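# Place the grip50 gripper fully into the empty stand slot

## Task

Carry the parallel gripper tool named 'grip50' to the slot on the tool stand that is currently empty and leave it completely seated in that slot; a tool that is not fully seated counts as a failure.

## Robot and tools

Robot: two arms, left_arm and right_arm, each ending in a five-finger hand (right_arm has a right hand, left_arm a mirrored left hand). The tool grip50 is a loose object that a hand must grasp. It goes into the free slot of a tool stand, pushed all the way home. Nothing may leave the table. The reference pages (show_instructions) picture the left hand.

Frame: all positions, orientations, velocities and targets use the scene frame. Its origin is at table-top height, halfway between the nominal arm bases. +x points out over the table, +y toward left_arm, +z up. Real bases: left_arm at (+0.008, +0.379, 0), right_arm at (0, -0.408, 0), each turned very slightly about z. Reported hand positions may be off by a few cm.

Hand point: a point fixed to the palm, 0.15 m out from the wrist flange along the fingers. Its +z runs along straight fingers and +y out of the palm. On the right hand +x points away from the thumb; on the left hand +x points toward the thumb. Straight fingers extend 0.06-0.07 m past it and sit 0.06 m behind it along -y. A wrist bracket on the little-finger side can collide with things. With the fingers level, the wrist may hang below the hand point and touch the table first.

The 28-number row (used by execute_actions and move): one flat list for both arms, each number in [-1, 1]. Numbers 1-14 are left_arm, 15-28 right_arm. Per arm: dx, dy, dz, rx, ry, rz, then little, ring, middle, index, thumb_bend, thumb_turn, force_limit, speed. dx-rz are an offset, not a pose. They are measured from that arm's Hand target at the start of the action or move, along scene axes. 1.0 equals 0.6 m for dx/dy/dz or 180 degrees for rx/ry/rz. rx, ry, rz form one rotation vector, turned about the Hand target position. Every row in one action counts from the same start, not from the previous row. Repeating an offset in a new call moves the arm further. All six zeros re-request the current Hand target.

Hand numbers: finger and thumb_bend targets run from +1 (open, straight) to -1 (closed, curled). thumb_turn +1 places the thumb beside the palm, -1 opposite the fingers. With thumb_turn -1, the hand can grip things about 0.035-0.065 m thick, or a handle down to 0.025 m. force_limit maps -1..+1 to roughly 0..10 N at the fingertip (0..15 N for the two thumb motors). speed rises from near zero at -1 to full at +0.48 and stays full up to +1. For a gentle grip, close with speed -0.94 or lower. The hand numbers are always applied. To leave a hand unchanged, resend the last eight hand numbers you sent it. If none were sent yet, use hand_measured plus hand_force_limit and hand_speed. To squeeze harder, raise force_limit and send a target more closed than hand_measured.

Tools:
- execute_actions(actions, cameras): actions is a list of actions. Each action is up to 15 rows, one per 1/30 s step; a short table repeats its last row. Images come back only if actions is empty or cameras names them.
- move(target, speed, blend, stop_force, zero, blocking, cameras): drives hand points on straight lines toward target. target is one 28-number row or up to 15 rows, all offsets from the same starting Hand targets. speed is in m/s, 0.002-3.6, default 0.25, with turns capped at twice that in rad/s. blend, in m, rounds corners between listed targets; 0 makes a full stop. stop_force, 3-120 N, ends an arm's path when the wrist sensor feels that much push against its motion; with zero true (the default) the sensor is re-zeroed first. Do not combine stop_force with turning, with moving away from a contact, or with blocking=false. A move lasts at most 10 s.
- wait(seconds 0-10), stop(), zoom_image(camera, region [x0,y0,x1,y1] pixels, at most 504 square), show_instructions(), zero_wrist_force(arm), finished_scene(scene=1).

Cameras: cam_head_left, cam_head_right, cam_high (504x504), cam_left_wrist, cam_right_wrist (672x504 fisheye). Calibrations are supplied.

Results: for each arm, end_effector_position (m), end_effector_quat_wxyz, velocities, and Hand target (the last commanded pose after clipping). Also joint positions and torques, wrist force and torque in the flange axes plus the peak reading since last shown, and hand_measured, hand_stopped_by (moving, target, force, stalled, fault) and hand_load_n for the six motors in row order. A dropped grip shows only as hand_load_n falling near 0. move adds a line such as done, off_target, moving, held or fault, with limits=paced or limits=held. The hand often settles short of Hand target; send the remaining gap as a new offset.

Cautions: the controller clips commanded orientation to 32 degrees from the measured one per step. Arms are stiff, so commanding past a firm contact can trigger a stop. About 150 N of outside force, or a joint's torque limit (wrist joints 24.6 N m), stops that arm for 10 s. Arms must not hit or press each other; the clearance check helps but does not guarantee this. Avoid paths passing near an arm's own base. Avoid slams, fast swings with a load, too much force on fingers, and dropping the tool or releasing it while it moves. Overheated motors (MOTOR HOT, then fault at 85 °C) brake the arm for 30-60 s. Finish only when the tool stays seated without the robot holding it.

Each tool is called as name([rows], argument=value, ...), one row to a line, values as JSON.

Reference images:

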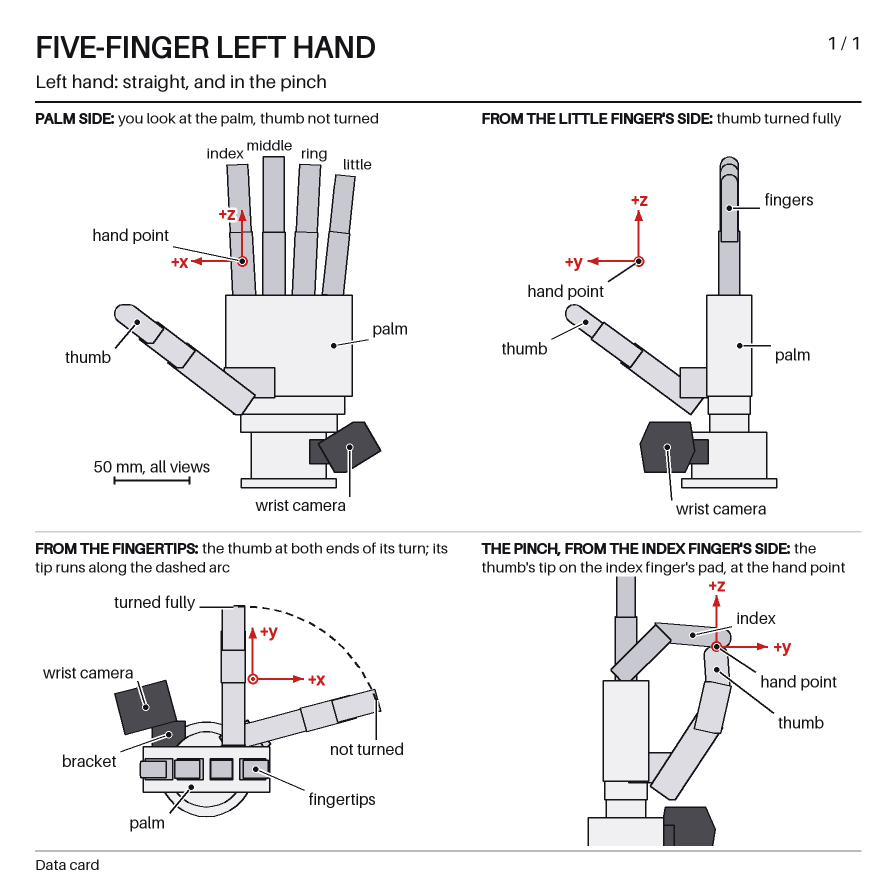

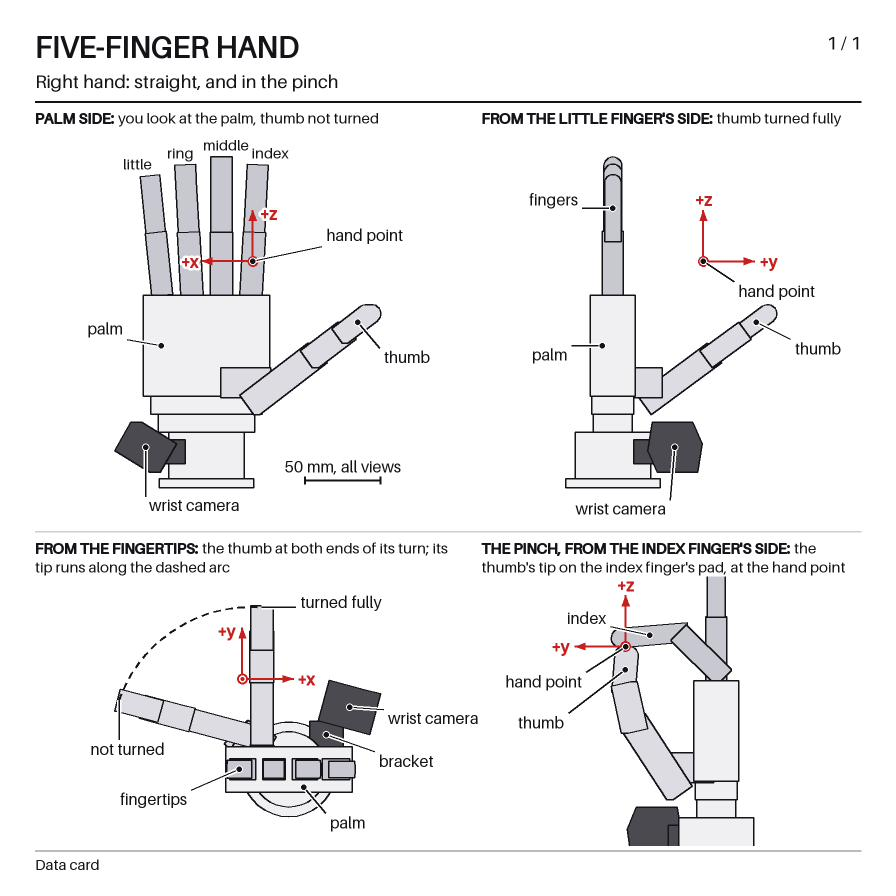

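## Session

execute_actions(actions=[])

Scene clock: 0.00 s.
left_arm: end_effector_position=(+0.1938, -0.1819, +0.3601) hand_measured=(+1.000, +1.000, +1.000, +1.000, +1.000, +1.000) hand_load_n=(+0.0, +0.0, +0.0, +0.0, +0.0, +0.5) hand_stopped_by=(target, target, target, target, target, target) hand_force_limit=0.00 hand_speed=-0.80 end_effector_quat_wxyz=(+0.303, +0.151, +0.735, -0.588) | right_arm: end_effector_position=(+0.5219, -0.3179, +0.1516) hand_measured=(+1.000, +1.000, +1.000, +1.000, +1.000, +1.000) hand_load_n=(+0.0, +0.0, +0.0, +0.0, +0.0, +0.0) hand_stopped_by=(target, target, target, target, target, target) hand_force_limit=0.00 hand_speed=-0.80 end_effector_quat_wxyz=(-0.520, +0.745, +0.321, -0.267)
Joint positions: left_arm=[2.307 -1.446 -1.768 3.076 -1.145 3.878] | right_arm=[-0.172 -0.469 0.896 2.357 1.126 0.227]
Joint velocities: within noise
Joint torques (N m): no reading
Wrist force (N): no reading
Wrist torque (N m): no reading
Wrist force, peak (N): no reading
Hand target: left_arm +0.1938, -0.1819, +0.3601; +0.303, +0.151, +0.735, -0.588 | right_arm +0.5219, -0.3179, +0.1516; -0.520, +0.745, +0.321, -0.267

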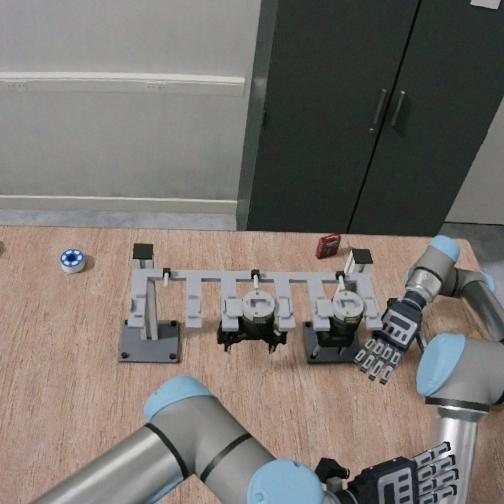

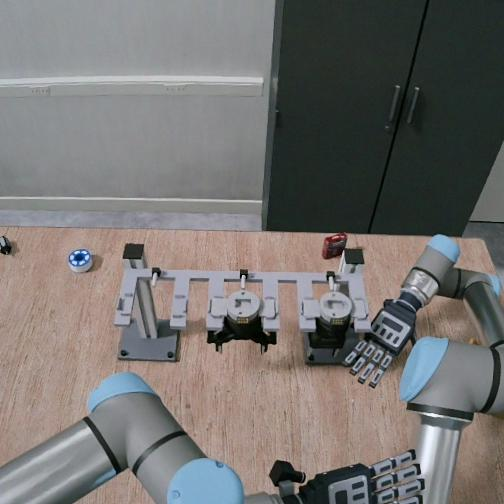

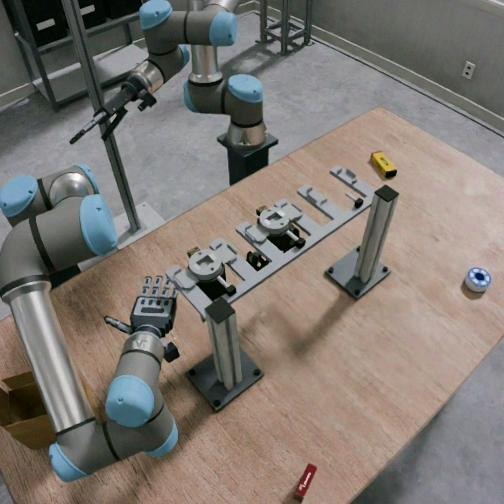

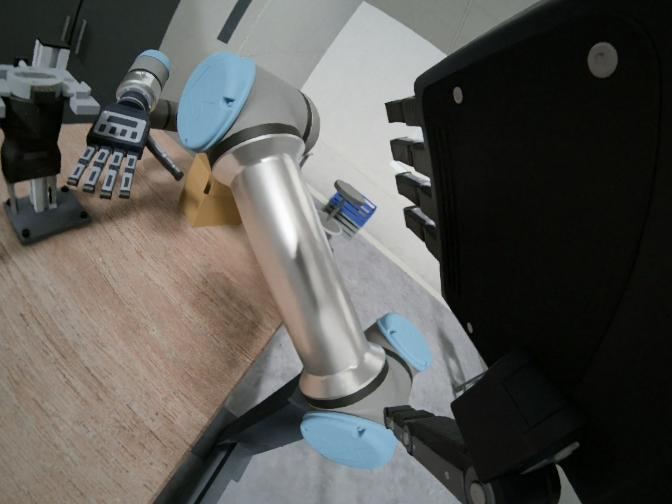

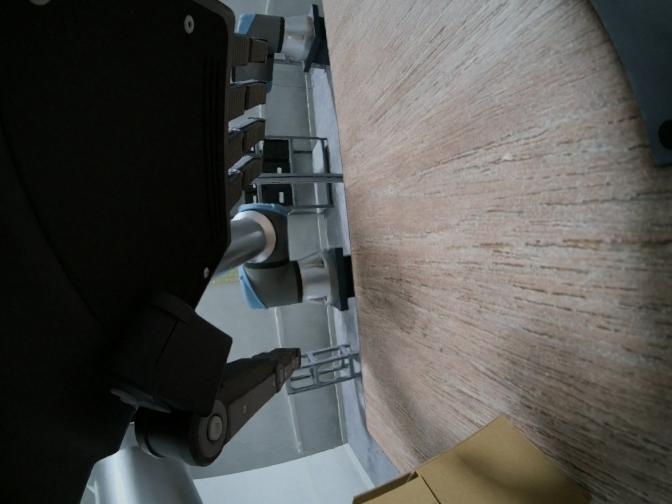

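zoom_image(camera="cam_head_left", region=[110, 220, 400, 390])

zoom_image(camera="cam_head_right", region=[100, 220, 390, 390])

zoom_image(camera="cam_high", region=[150, 140, 410, 400])

Scaled by 1.738.

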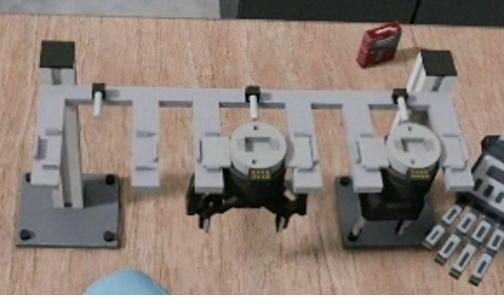

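Scaled by 1.738.

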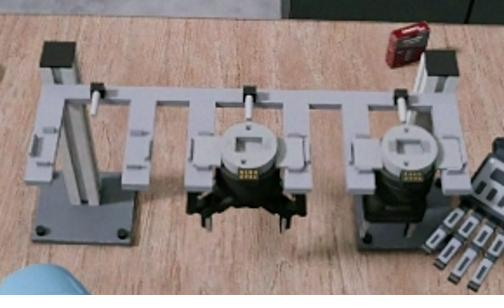

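Scaled by 1.938.

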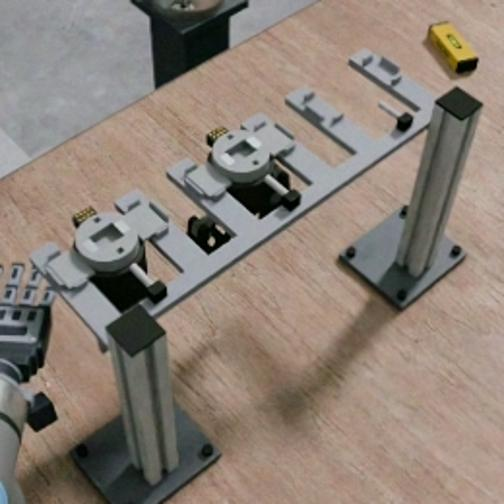

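zoom_image(camera="cam_left_wrist", region=[0, 20, 200, 260])

zoom_image(camera="cam_head_left", region=[210, 280, 300, 370])

zoom_image(camera="cam_head_left", region=[300, 270, 390, 360])

zoom_image(camera="cam_head_right", region=[200, 280, 290, 370])

zoom_image(camera="cam_head_right", region=[290, 270, 380, 360])

Scaled by 2.100 from the camera's 672x504 image, which has a finer 960x720 frame.

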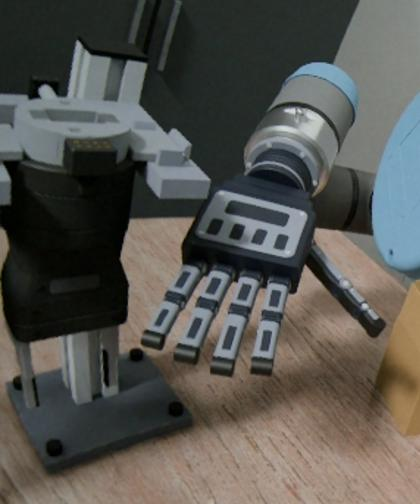

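Scaled by 5.600.

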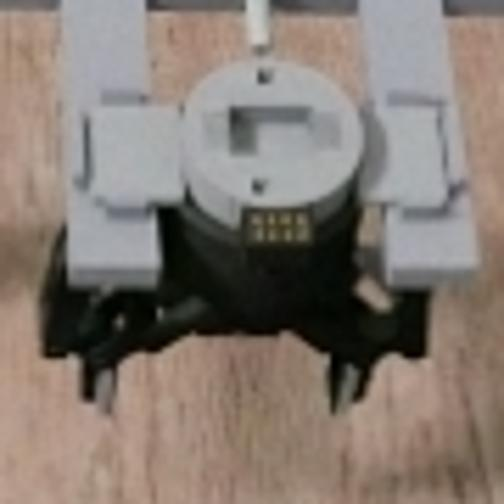

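Scaled by 5.600.

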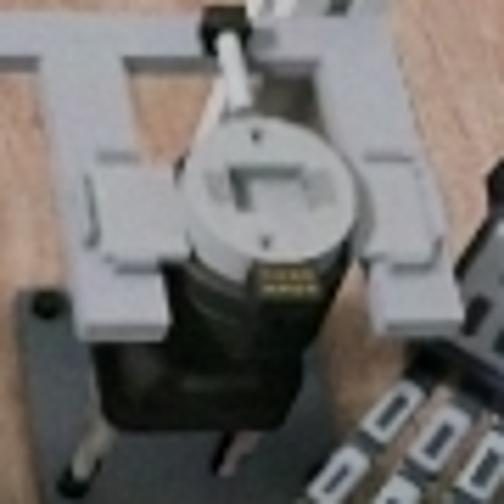

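Scaled by 5.600.

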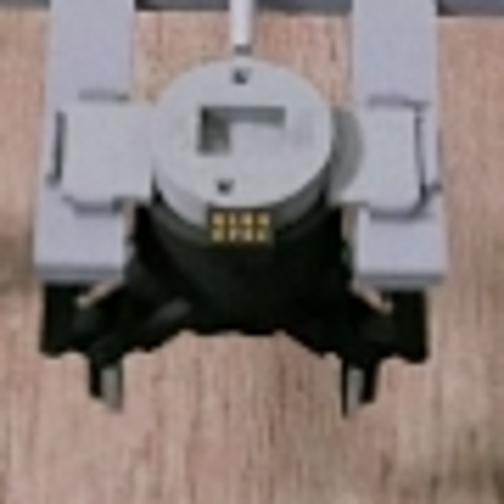

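Scaled by 5.600.

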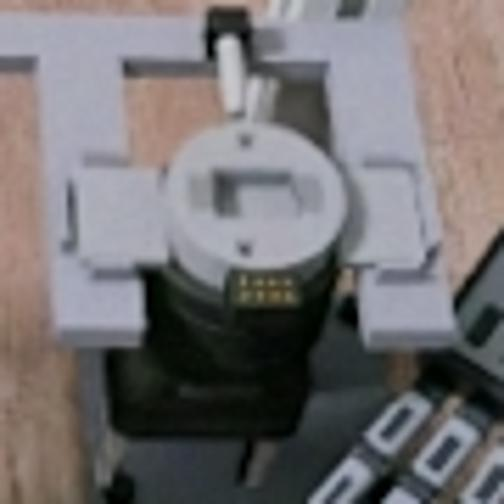

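move(target=[0.277, 0.90, 0.15, 0, 0, 0.278, 1, 1, 1, 1, 1, 1, 0, -0.8, 0, 0, 0, 0, 0, 0, 1, 1, 1, 1, 1, 1, 0, -0.8], speed=0.3, cameras=["all"])

Scene clock: 9.13 s.
left_arm: end_effector_position=(+0.3617, +0.3580, +0.4502) hand_measured=(+1.000, +1.000, +1.000, +1.000, +1.000, +1.000) hand_load_n=(+0.0, +0.0, +0.0, +0.0, +0.0, +0.0) hand_stopped_by=(target, target, target, target, target, target) hand_force_limit=0.00 hand_speed=-0.80 end_effector_quat_wxyz=(+0.483, -0.197, +0.761, -0.386) end_effector_velocity=(+0.000, +0.000, +0.001) end_effector_angular_velocity=(-0.006, +0.001, +0.000) | right_arm: end_effector_position=(+0.5219, -0.3179, +0.1516) hand_measured=(+1.000, +1.000, +1.000, +1.000, +1.000, +1.000) hand_load_n=(+0.0, +0.0, +0.0, +0.0, +0.0, +0.0) hand_stopped_by=(target, target, target, target, target, target) hand_force_limit=0.00 hand_speed=-0.80 end_effector_quat_wxyz=(-0.520, +0.745, +0.321, -0.267)
Joint positions: left_arm=[4.629 -0.935 -2.228 0.701 -0.383 6.284] | right_arm=[-0.172 -0.469 0.896 2.357 1.126 0.227]
Joint velocities: left_arm=[0 -0.001 0 -0.006 0 0] | right_arm=[within noise]
Joint torques (N m): left_arm=[2.28 -4.22 14.69 -3.7 2.3 -1.28] | right_arm=[0.78 -51.39 -17.29 2.06 -0.2 0.09]
Wrist force (N): left_arm=[0.2 -0.1 -0.1] | right_arm=[-0.1 0.2 -0.1]
Wrist torque (N m): left_arm=[-0.02 -0.02 0.09] | right_arm=[0.03 0.02 0.00]
Wrist force, peak (N): left_arm=[-2.1 0.7 -0.5] | right_arm=[0.0 0.5 0.1]
Hand target: left_arm +0.3600, +0.3581, +0.4501; +0.523, -0.174, +0.730, -0.404 | right_arm +0.5219, -0.3179, +0.1516; -0.520, +0.745, +0.321, -0.267
Off the commanded pose: left_arm 0.002 m, 7 deg | right_arm 0.000 m, 0 deg.
joint sent to its limit (left arm) — joint 6 (wrist 3), upper limit. The joint targets are off in orientation, not in position.
move: off_target (left_arm)
camera_calibration:
cam_left_wrist: T_world_to_cam=[[-0.22978, -0.768252, 0.597486, 0.0831745], [-0.756906, -0.244851, -0.605922, 0.650277], [0.611796, -0.591469, -0.525233, 0.343776], [0, 0, 0, 1]] pos_world=[0.30099, 0.426453, 0.524884]

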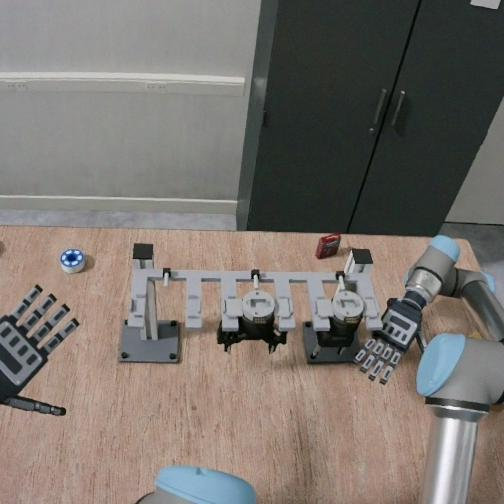

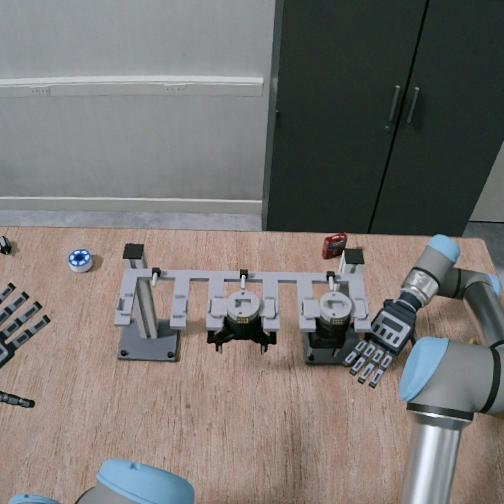

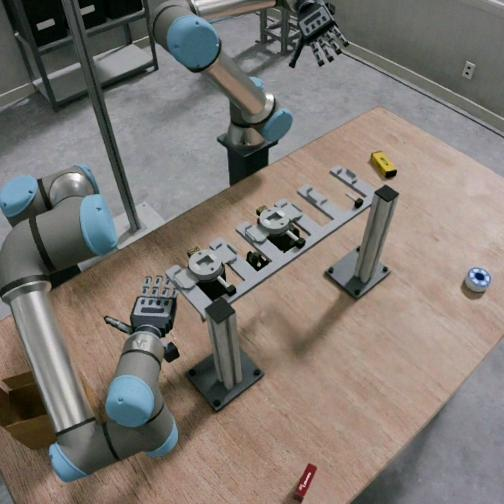

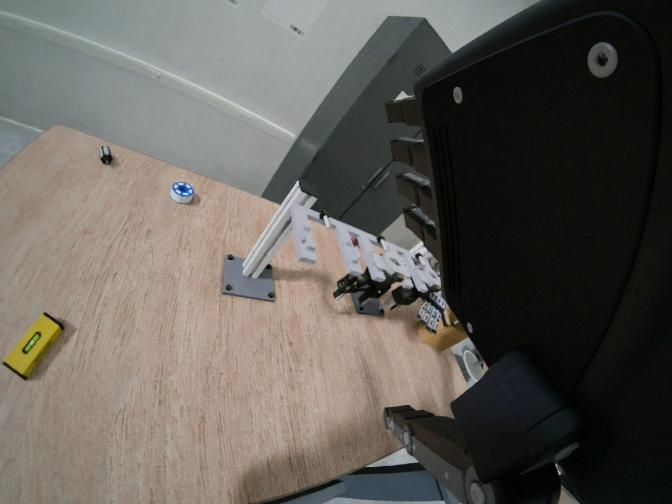

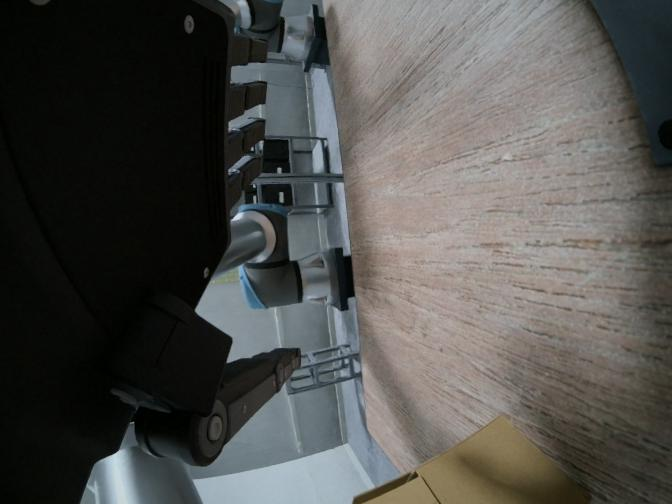

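zoom_image(camera="cam_left_wrist", region=[210, 160, 490, 370])

Scaled by 1.800 from the camera's 672x504 image, which has a finer 960x720 frame.

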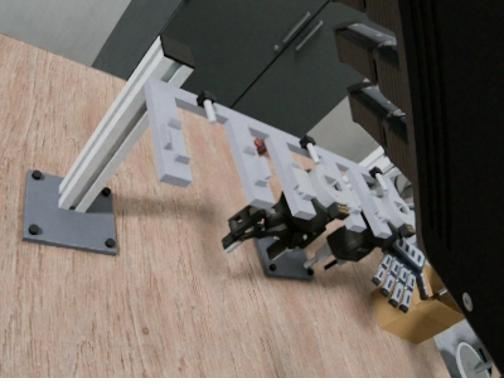

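move([
  [0,0,0,0.0055,0.048,0.0038,1,1,1,1,1,1,0,-0.8,-0.1698,-0.1368,0.114,0,0,0,1,1,1,1,1,1,0,-0.8],
  [0,0,0,0.0055,0.048,0.0038,1,1,1,1,1,1,0,-0.8,-0.2698,-0.0702,0.414,-0.1953,-0.3484,0.0985,1,1,1,1,1,1,0,-0.8],
], speed=0.4, blend=0.02, cameras=["cam_head_right", "cam_high"])

Scene clock: 18.23 s.
left_arm: end_effector_position=(+0.3600, +0.3581, +0.4501) hand_measured=(+1.000, +1.000, +1.000, +1.000, +1.000, +1.000) hand_load_n=(+0.0, +0.0, +0.0, +0.0, +0.0, +0.0) hand_stopped_by=(target, target, target, target, target, target) hand_force_limit=0.00 hand_speed=-0.80 end_effector_quat_wxyz=(+0.471, -0.203, +0.770, -0.381) | right_arm: end_effector_position=(+0.3599, -0.3599, +0.3999) hand_measured=(+1.000, +1.000, +1.000, +1.000, +1.000, +1.000) hand_load_n=(+0.0, +0.0, +0.0, +0.0, +0.0, +0.0) hand_stopped_by=(target, target, target, target, target, target) hand_force_limit=0.00 hand_speed=-0.80 end_effector_quat_wxyz=(+0.000, +0.833, +0.553, -0.001)
Joint positions: left_arm=[4.596 -0.973 -2.173 0.806 -0.381 6.151] | right_arm=[-0.059 -1.53 1.369 1.733 1.571 0.294]
Joint torques (N m): left_arm=[4.81 3.52 8.29 -3.52 -0.04 1.27] | right_arm=[-5.2 -21.26 -31.53 2.5 -0.54 -1.32]
Wrist force (N): left_arm=[0.2 -0.1 -0.2] | right_arm=[0.5 0.3 0.1]
Wrist torque (N m): left_arm=[-0.02 -0.04 0.09] | right_arm=[-0.18 -0.12 -0.03]
Wrist force, peak (N): left_arm=[0.4 -0.1 -0.5] | right_arm=[2.0 1.3 -0.1]
Hand target: left_arm +0.3600, +0.3581, +0.4501; +0.471, -0.203, +0.770, -0.381 | right_arm +0.3600, -0.3600, +0.4000; +0.000, +0.833, +0.553, +0.000
Off the commanded pose: left_arm 0.000 m, 0 deg | right_arm 0.000 m, 0 deg.
move: done
Images, in order (width x height): cam_head_right 504x504, cam_high 504x504.

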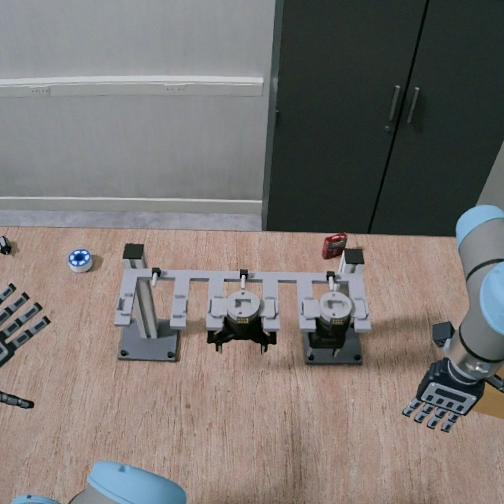

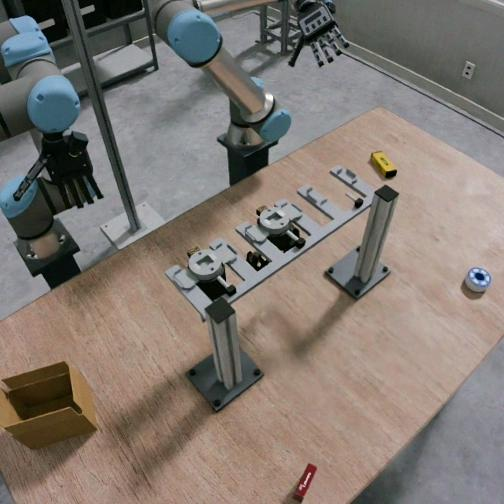

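move([
  [0,0,0,0,0,0,1,1,1,1,1,1,0,-0.8,0,0.033,0,0,0,0.627,1,1,1,1,1,1,0,-0.8],
  [0,0,0,0,0,0,1,1,1,1,1,1,0,-0.8,0.1,0.267,-0.333,-0.4764,-0.3160,0.4764,1,1,1,1,1,1,0,-0.8],
], speed=0.4, blend=0.02, cameras=["all"])

Scene clock: 23.80 s.
left_arm: end_effector_position=(+0.3600, +0.3581, +0.4501) hand_measured=(+1.000, +1.000, +1.000, +1.000, +1.000, +1.000) hand_load_n=(+0.0, -0.5, +0.0, +0.0, +0.0, +0.0) hand_stopped_by=(target, target, target, target, target, target) hand_force_limit=0.00 hand_speed=-0.80 end_effector_quat_wxyz=(+0.471, -0.203, +0.770, -0.381) | right_arm: end_effector_position=(+0.4199, -0.1997, +0.2003) hand_measured=(+1.000, +1.000, +1.000, +1.000, +1.000, +1.000) hand_load_n=(+0.0, +0.0, +0.0, +0.0, +0.0, -0.5) hand_stopped_by=(target, target, target, target, target, target) hand_force_limit=0.00 hand_speed=-0.80 end_effector_quat_wxyz=(+0.707, +0.000, +0.707, +0.000) end_effector_velocity=(+0.001, +0.000, +0.001) end_effector_angular_velocity=(+0.001, -0.006, +0.000)
Joint positions: left_arm=[4.596 -0.973 -2.173 0.806 -0.381 6.151] | right_arm=[0.134 -1.69 2.625 -0.935 1.658 -1.57]
Joint velocities: left_arm=[within noise] | right_arm=[0 0.002 -0.001 -0.007 0 0]
Joint torques (N m): left_arm=[5.07 4.27 5.74 -3.8 -0.28 1.17] | right_arm=[-7 0.4 -28.05 -3 -0.04 0.79]
Wrist force (N): left_arm=[0.0 -0.2 -0.3] | right_arm=[0.8 0.4 -0.7]
Wrist torque (N m): left_arm=[-0.03 0.00 0.08] | right_arm=[0.12 -0.13 0.25]
Wrist force, peak (N): left_arm=[0.3 0.1 -0.5] | right_arm=[1.9 0.9 -0.4]
Hand target: left_arm +0.3600, +0.3581, +0.4501; +0.471, -0.203, +0.770, -0.381 | right_arm +0.4200, -0.1998, +0.2002; +0.707, +0.000, +0.707, +0.000
Off the commanded pose: left_arm 0.000 m, 0 deg | right_arm 0.000 m, 0 deg.
move: done
camera_calibration:
cam_left_wrist: T_world_to_cam=[[-0.207635, -0.770516, 0.602655, 0.0733691], [-0.7773, -0.244069, -0.579857, 0.644263], [0.593879, -0.588842, -0.548245, 0.360815], [0, 0, 0, 1]] pos_world=[0.301739, 0.42624, 0.527179]
cam_right_wrist: T_world_to_cam=[[-0.0117344, 0.978644, -0.205229, 0.245758], [-0.609422, 0.15572, 0.777403, 0.11065], [0.792759, 0.134194, 0.59458, -0.311687], [0, 0, 0, 1]] pos_world=[0.317409, -0.215914, 0.14974]

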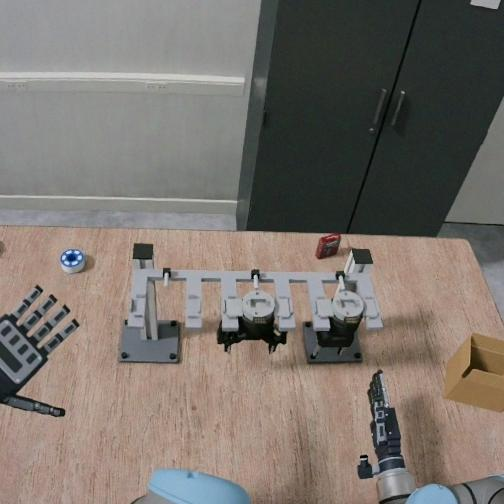

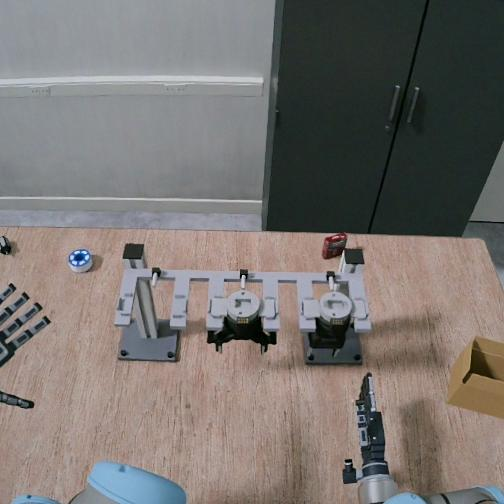

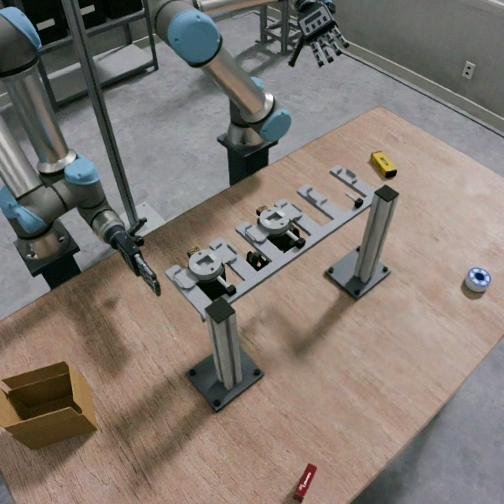

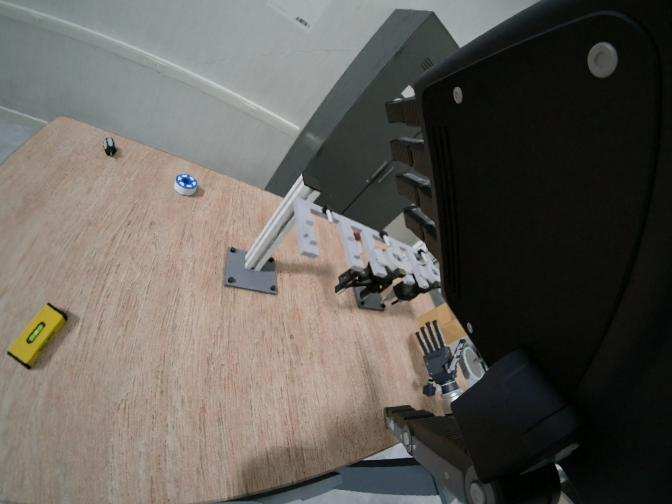

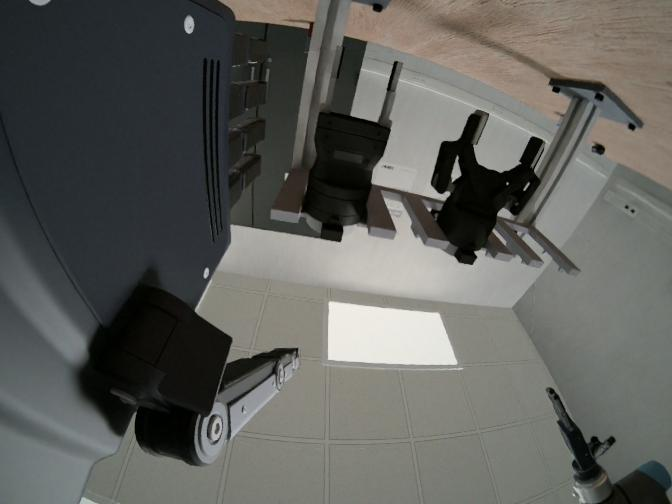

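zoom_image(camera="cam_right_wrist", region=[260, 50, 460, 250])

zoom_image(camera="cam_right_wrist", region=[400, 70, 660, 290])

Scaled by 2.520 from the camera's 672x504 image, which has a finer 960x720 frame.

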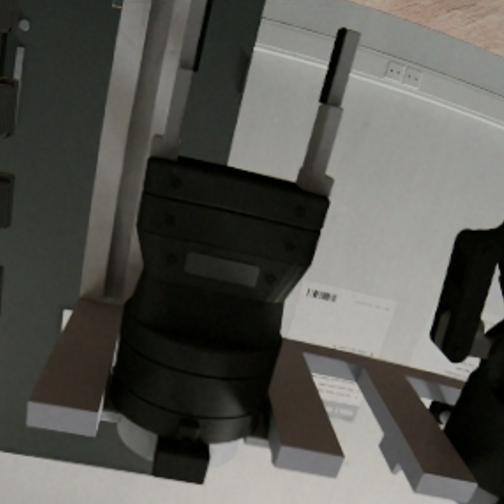

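Scaled by 1.938 from the camera's 672x504 image, which has a finer 960x720 frame.

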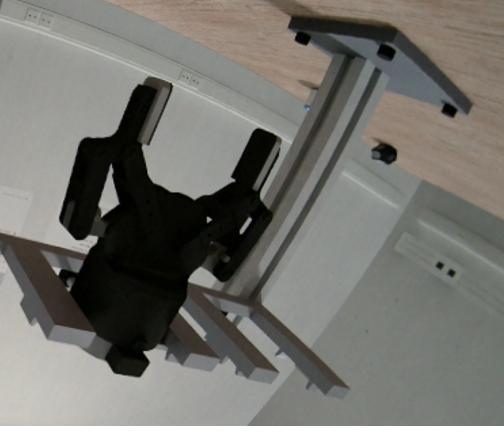

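move([
  [0,0,0,0,0,0,1,1,1,1,1,1,0,-0.8,0,-0.333,0.033,0,0,0.25,1,1,1,1,1,1,0,-0.8],
  [0,0,0,0,0,0,1,1,1,1,1,1,0,-0.8,0.2,-0.3,0.033,0,0,0.5,1,1,1,1,1,1,0,-0.8],
], speed=0.4, blend=0.03, cameras=["cam_right_wrist","cam_high"])

Scene clock: 31.00 s.
left_arm: end_effector_position=(+0.3600, +0.3581, +0.4501) hand_measured=(+1.000, +1.000, +1.000, +1.000, +1.000, +1.000) hand_load_n=(+0.0, +0.0, +0.0, +0.0, +0.0, +0.0) hand_stopped_by=(target, target, target, target, target, target) hand_force_limit=0.00 hand_speed=-0.80 end_effector_quat_wxyz=(+0.471, -0.203, +0.770, -0.381) | right_arm: end_effector_position=(+0.5400, -0.3797, +0.2201) hand_measured=(+1.000, +1.000, +1.000, +1.000, +1.000, +1.000) hand_load_n=(+0.0, +0.0, +0.0, +0.0, +0.0, +0.0) hand_stopped_by=(target, target, target, target, target, target) hand_force_limit=0.00 hand_speed=-0.80 end_effector_quat_wxyz=(+0.500, -0.500, +0.500, +0.500)
Joint positions: left_arm=[4.596 -0.973 -2.173 0.806 -0.381 6.151] | right_arm=[-0.517 -0.842 1.349 -0.507 -0.563 -1.571]
Joint torques (N m): left_arm=[4.99 3.99 5.35 -3.75 -0.09 1.1] | right_arm=[-3.57 12.7 1.04 1.32 -0.69 1.57]
Wrist force (N): left_arm=[0.4 -0.2 -0.3] | right_arm=[0.7 0.5 -0.9]
Wrist torque (N m): left_arm=[-0.05 -0.06 0.11] | right_arm=[0.14 -0.11 0.20]
Wrist force, peak (N): left_arm=[0.4 0.1 -0.5] | right_arm=[-3.8 3.5 -1.7]
Hand target: left_arm +0.3600, +0.3581, +0.4501; +0.471, -0.203, +0.770, -0.381 | right_arm +0.5400, -0.3798, +0.2200; +0.500, -0.500, +0.500, +0.500
Off the commanded pose: left_arm 0.000 m, 0 deg | right_arm 0.000 m, 0 deg.
move: done
camera_calibration:
cam_right_wrist: T_world_to_cam=[[-0.978624, -0.011583, -0.205331, 0.57355], [-0.155922, -0.60924, 0.777505, -0.338862], [-0.134102, 0.792901, 0.594411, 0.356142], [0, 0, 0, 1]] pos_world=[0.556213, -0.48219, 0.16954]
Images, in order (width x height): cam_high 504x504, cam_right_wrist 672x504.

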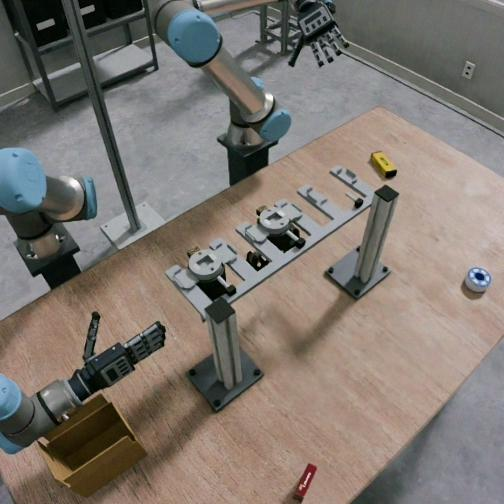

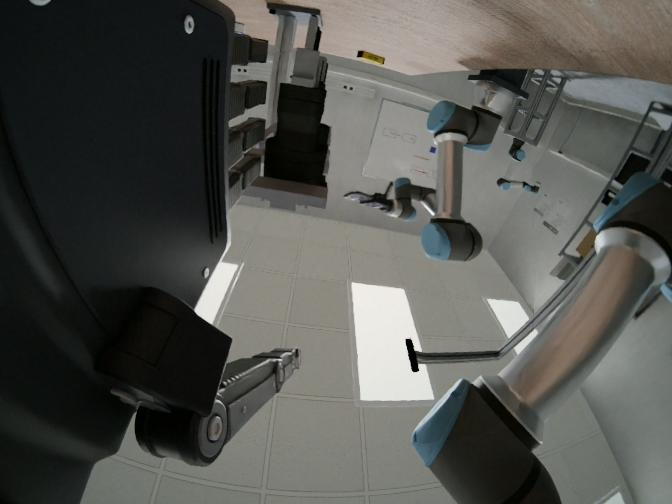

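zoom_image(camera="cam_right_wrist", region=[220, 0, 380, 230])

Scaled by 2.191 from the camera's 672x504 image, which has a finer 960x720 frame.

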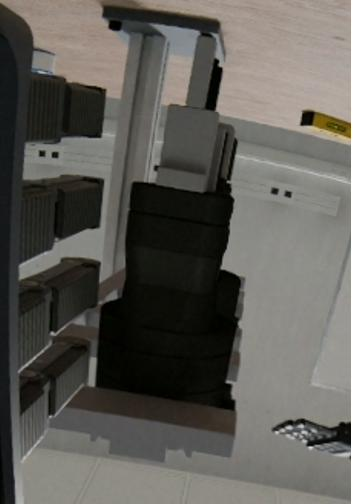

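move([
  [0,0,0,0,0,0,1,1,1,1,1,1,0,-0.8,-0.2,-0.033,0,0,0,-0.25,1,1,1,1,1,-1,0,0],
  [0,0,0,0,0,0,1,1,1,1,1,1,0,-0.8,-0.2,0.323,0.0167,0,0,-0.5,1,1,1,1,1,-1,0,0],
  [0,0,0,0,0,0,1,1,1,1,1,1,0,-0.8,-0.0833,0.323,0.0167,0,0,-0.5,1,1,1,1,1,-1,0,0],
], speed=[0.4,0.4,0.15], blend=[0.03,0.01,0], cameras=["cam_right_wrist","cam_head_right","cam_head_left","cam_high"])

Scene clock: 39.13 s.
left_arm: end_effector_position=(+0.3600, +0.3581, +0.4501) hand_measured=(+1.000, +1.000, +1.000, +1.000, +1.000, +1.000) hand_load_n=(+0.0, +0.0, +0.0, +0.0, -0.5, +0.0) hand_stopped_by=(target, target, target, target, target, target) hand_force_limit=0.00 hand_speed=-0.80 end_effector_quat_wxyz=(+0.471, -0.203, +0.770, -0.381) | right_arm: end_effector_position=(+0.4900, -0.1860, +0.2301) hand_measured=(+1.000, +1.000, +1.000, +1.000, +1.000, -1.000) hand_load_n=(+0.0, +0.0, +0.0, +0.0, +0.0, -0.5) hand_stopped_by=(target, target, target, target, target, target) hand_force_limit=0.00 hand_speed=0.00 end_effector_quat_wxyz=(+0.707, +0.000, +0.707, +0.000)
Joint positions: left_arm=[4.596 -0.973 -2.173 0.806 -0.381 6.151] | right_arm=[0.163 -1.59 2.417 -0.828 1.688 -1.57]
Joint torques (N m): left_arm=[4.68 2.41 6.03 -3.67 0.16 0.95] | right_arm=[10.24 -8.5 -8 -0.24 1.19 -1.15]
Wrist force (N): left_arm=[0.2 0.0 -0.6] | right_arm=[0.8 0.2 -0.9]
Wrist torque (N m): left_arm=[0.01 -0.04 0.09] | right_arm=[0.09 -0.12 0.19]
Wrist force, peak (N): left_arm=[0.3 0.0 -0.6] | right_arm=[-5.4 0.9 0.4]
Hand target: left_arm +0.3600, +0.3581, +0.4501; +0.471, -0.203, +0.770, -0.381 | right_arm +0.4900, -0.1860, +0.2301; +0.707, +0.000, +0.707, +0.000
Off the commanded pose: left_arm 0.000 m, 0 deg | right_arm 0.000 m, 0 deg.
move: done
camera_calibration:
cam_right_wrist: T_world_to_cam=[[-0.0115021, 0.978657, -0.205179, 0.239192], [-0.609461, 0.155812, 0.777355, 0.128113], [0.792733, 0.13399, 0.594661, -0.386861], [0, 0, 0, 1]] pos_world=[0.387509, -0.202213, 0.17954]
Images, in order (width x height): cam_head_left 504x504, cam_head_right 504x504, cam_high 504x504, cam_right_wrist 672x504.

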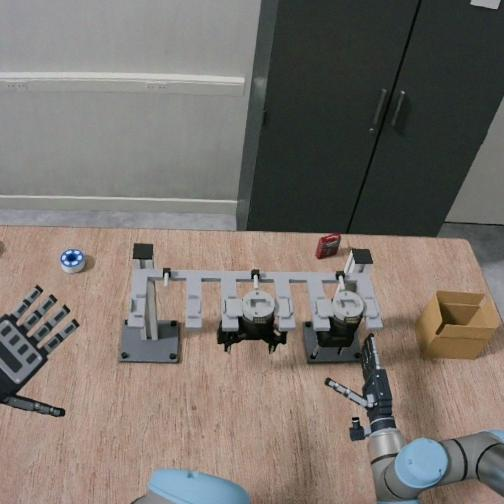

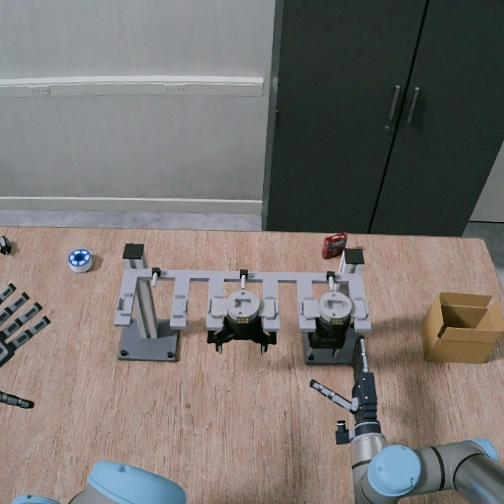

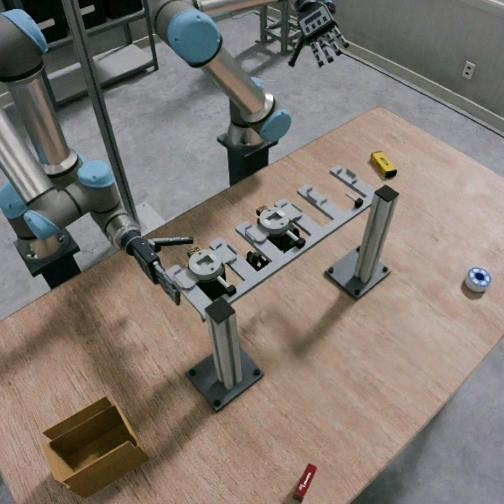

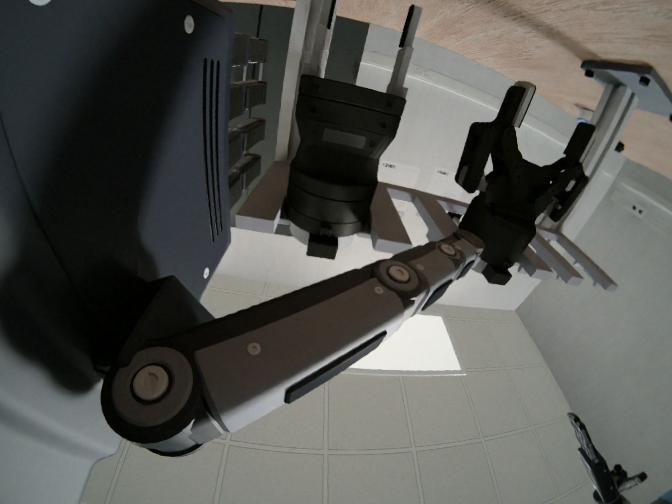

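zoom_image(camera="cam_right_wrist", region=[220, 0, 440, 270])

zoom_image(camera="cam_head_right", region=[280, 260, 420, 460])

zoom_image(camera="cam_head_left", region=[290, 260, 430, 460])

Scaled by 1.867 from the camera's 672x504 image, which has a finer 960x720 frame.

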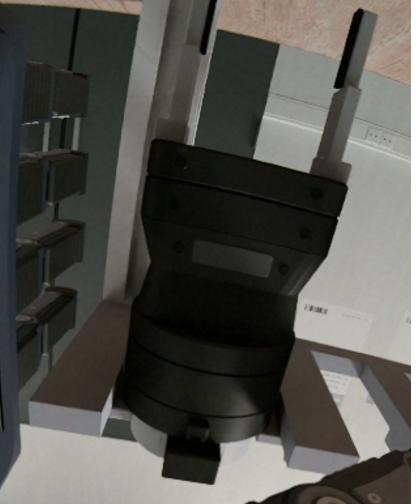

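Scaled by 2.520.

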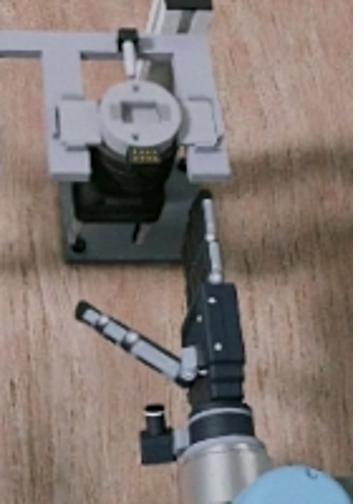

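Scaled by 2.520.

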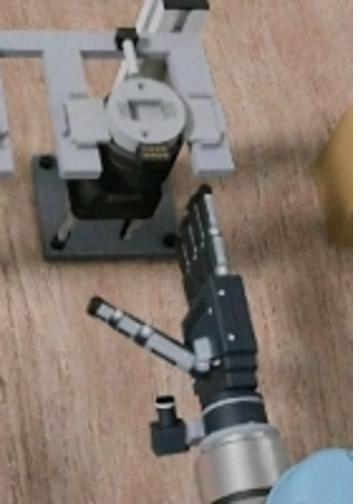

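move([
  [0,0,0,0,0,0,1,1,1,1,1,1,0,-0.8,-0.1167,0,0,0,0,0,1,1,1,1,1,-1,0,0],
  [0,0,0,0,0,0,1,1,1,1,1,1,0,-0.8,-0.1167,-0.02,-0.025,0.5,0,0,1,1,1,1,1,-1,0,0],
], speed=0.4, blend=0.01)

move(target=[0,0,0,0,0,0,1,1,1,1,1,1,0,-0.8,0.0001,0,0,0,0,0,-1,-1,1,1,1,-1,0,0], speed=0.4, cameras=["cam_right_wrist","cam_head_right","cam_high"])

Scene clock: 49.30 s.
left_arm: end_effector_position=(+0.3600, +0.3581, +0.4501) hand_measured=(+1.000, +1.000, +1.000, +1.000, +1.000, +1.000) hand_load_n=(+0.0, +0.0, +0.0, +0.0, +0.0, +0.0) hand_stopped_by=(target, target, target, target, target, target) hand_force_limit=0.00 hand_speed=-0.80 end_effector_quat_wxyz=(+0.471, -0.203, +0.770, -0.381) | right_arm: end_effector_position=(+0.4200, -0.1979, +0.2151) hand_measured=(+1.000, +1.000, +1.000, +1.000, +1.000, -1.000) hand_load_n=(+0.0, +0.0, +0.0, +0.0, +0.0, +0.0) hand_stopped_by=(target, target, target, target, target, target) hand_force_limit=0.00 hand_speed=0.00 end_effector_quat_wxyz=(+0.500, +0.500, +0.500, +0.500)
Joint positions: left_arm=[4.596 -0.973 -2.173 0.806 -0.381 6.151] | right_arm=[0.536 -1.45 2.448 -0.998 2.06 0.001]
Joint torques (N m): left_arm=[4.7 3.7 6.18 -3.63 -0.1 0.92] | right_arm=[-8.92 -24.43 0.41 -2.86 -1.23 1.05]
Wrist force (N): left_arm=[0.4 0.0 -0.3] | right_arm=[0.1 0.6 -0.8]
Wrist torque (N m): left_arm=[0.00 -0.06 0.09] | right_arm=[0.17 0.07 0.03]
Wrist force, peak (N): left_arm=[0.4 -0.3 -0.5] | right_arm=[0.9 0.1 -3.1]
Hand target: left_arm +0.3600, +0.3581, +0.4501; +0.471, -0.203, +0.770, -0.381 | right_arm +0.4200, -0.1980, +0.2151; +0.500, +0.500, +0.500, +0.500
Off the commanded pose: left_arm 0.000 m, 0 deg | right_arm 0.000 m, 0 deg.
move: done

Scene clock: 50.33 s.
left_arm: end_effector_position=(+0.3600, +0.3581, +0.4501) hand_measured=(+1.000, +1.000, +1.000, +1.000, +1.000, +1.000) hand_load_n=(+0.0, -0.5, +0.0, +0.0, +0.0, +0.0) hand_stopped_by=(target, target, target, target, target, target) hand_force_limit=0.00 hand_speed=-0.80 end_effector_quat_wxyz=(+0.471, -0.203, +0.770, -0.381) | right_arm: end_effector_position=(+0.4200, -0.1980, +0.2151) hand_measured=(-1.000, -1.000, +1.000, +1.000, +1.000, -1.000) hand_load_n=(+0.0, +0.0, +0.0, +0.0, +0.0, +0.0) hand_stopped_by=(target, target, target, target, target, target) hand_force_limit=0.00 hand_speed=0.00 end_effector_quat_wxyz=(+0.500, +0.500, +0.500, +0.500)
Joint positions: left_arm=[4.596 -0.973 -2.173 0.806 -0.381 6.151] | right_arm=[0.535 -1.45 2.448 -0.998 2.06 0.001]
Joint torques (N m): left_arm=[3.64 4.83 4.4 -3.48 0.08 0.95] | right_arm=[-7.55 -8.58 -16.46 -0.47 -0.94 1.24]
Wrist force (N): left_arm=[0.3 0.0 -0.2] | right_arm=[0.0 0.6 -0.8]
Wrist torque (N m): left_arm=[0.00 -0.04 0.09] | right_arm=[0.14 0.09 0.00]
Wrist force, peak (N): left_arm=[0.3 0.0 -0.4] | right_arm=[0.1 0.8 -0.9]
Hand target: left_arm +0.3600, +0.3581, +0.4501; +0.471, -0.203, +0.770, -0.381 | right_arm +0.4201, -0.1980, +0.2151; +0.500, +0.500, +0.500, +0.500
Off the commanded pose: left_arm 0.000 m, 0 deg | right_arm 0.000 m, 0 deg.
move: done
camera_calibration:
cam_right_wrist: T_world_to_cam=[[-0.0116553, 0.205171, 0.978657, -0.160691], [-0.609362, -0.777448, 0.155731, 0.0478783], [0.792807, -0.594541, 0.134085, -0.36605], [0, 0, 0, 1]] pos_world=[0.317509, -0.14744, 0.198886]
Images, in order (width x height): cam_head_right 504x504, cam_high 504x504, cam_right_wrist 672x504.

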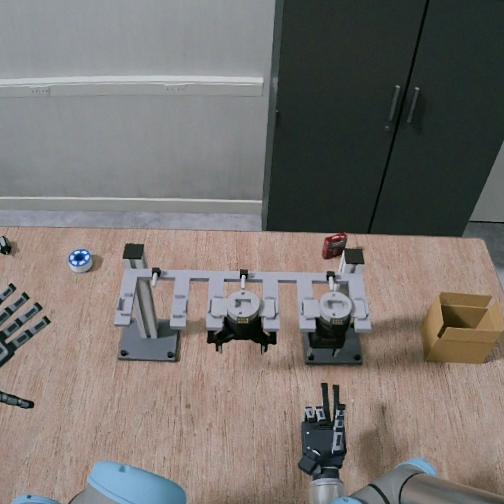

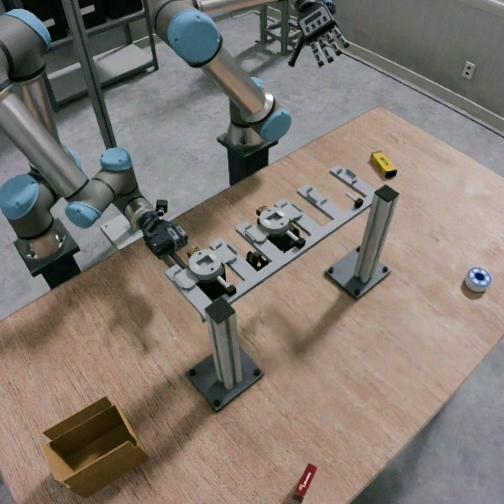

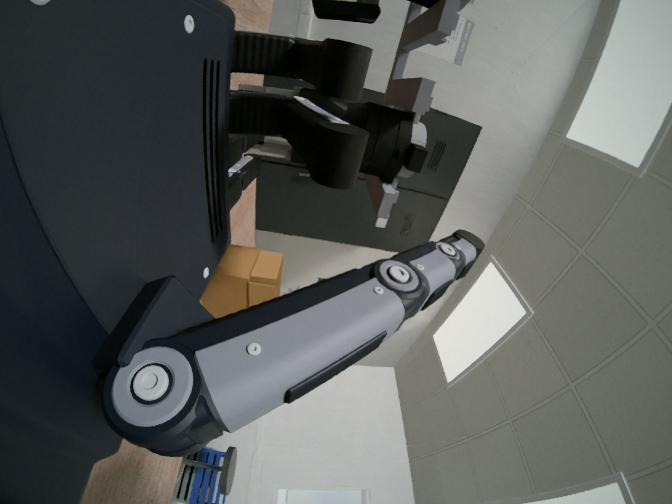

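zoom_image(camera="cam_head_right", region=[280, 260, 400, 500])

zoom_image(camera="cam_right_wrist", region=[220, 0, 500, 260])

Scaled by 2.100.

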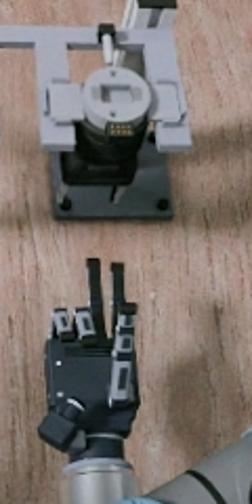

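Scaled by 1.800 from the camera's 672x504 image, which has a finer 960x720 frame.

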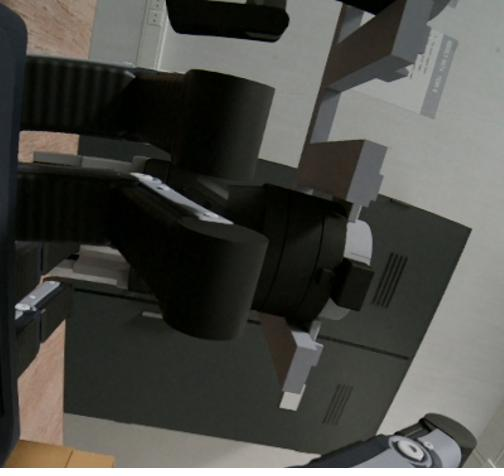

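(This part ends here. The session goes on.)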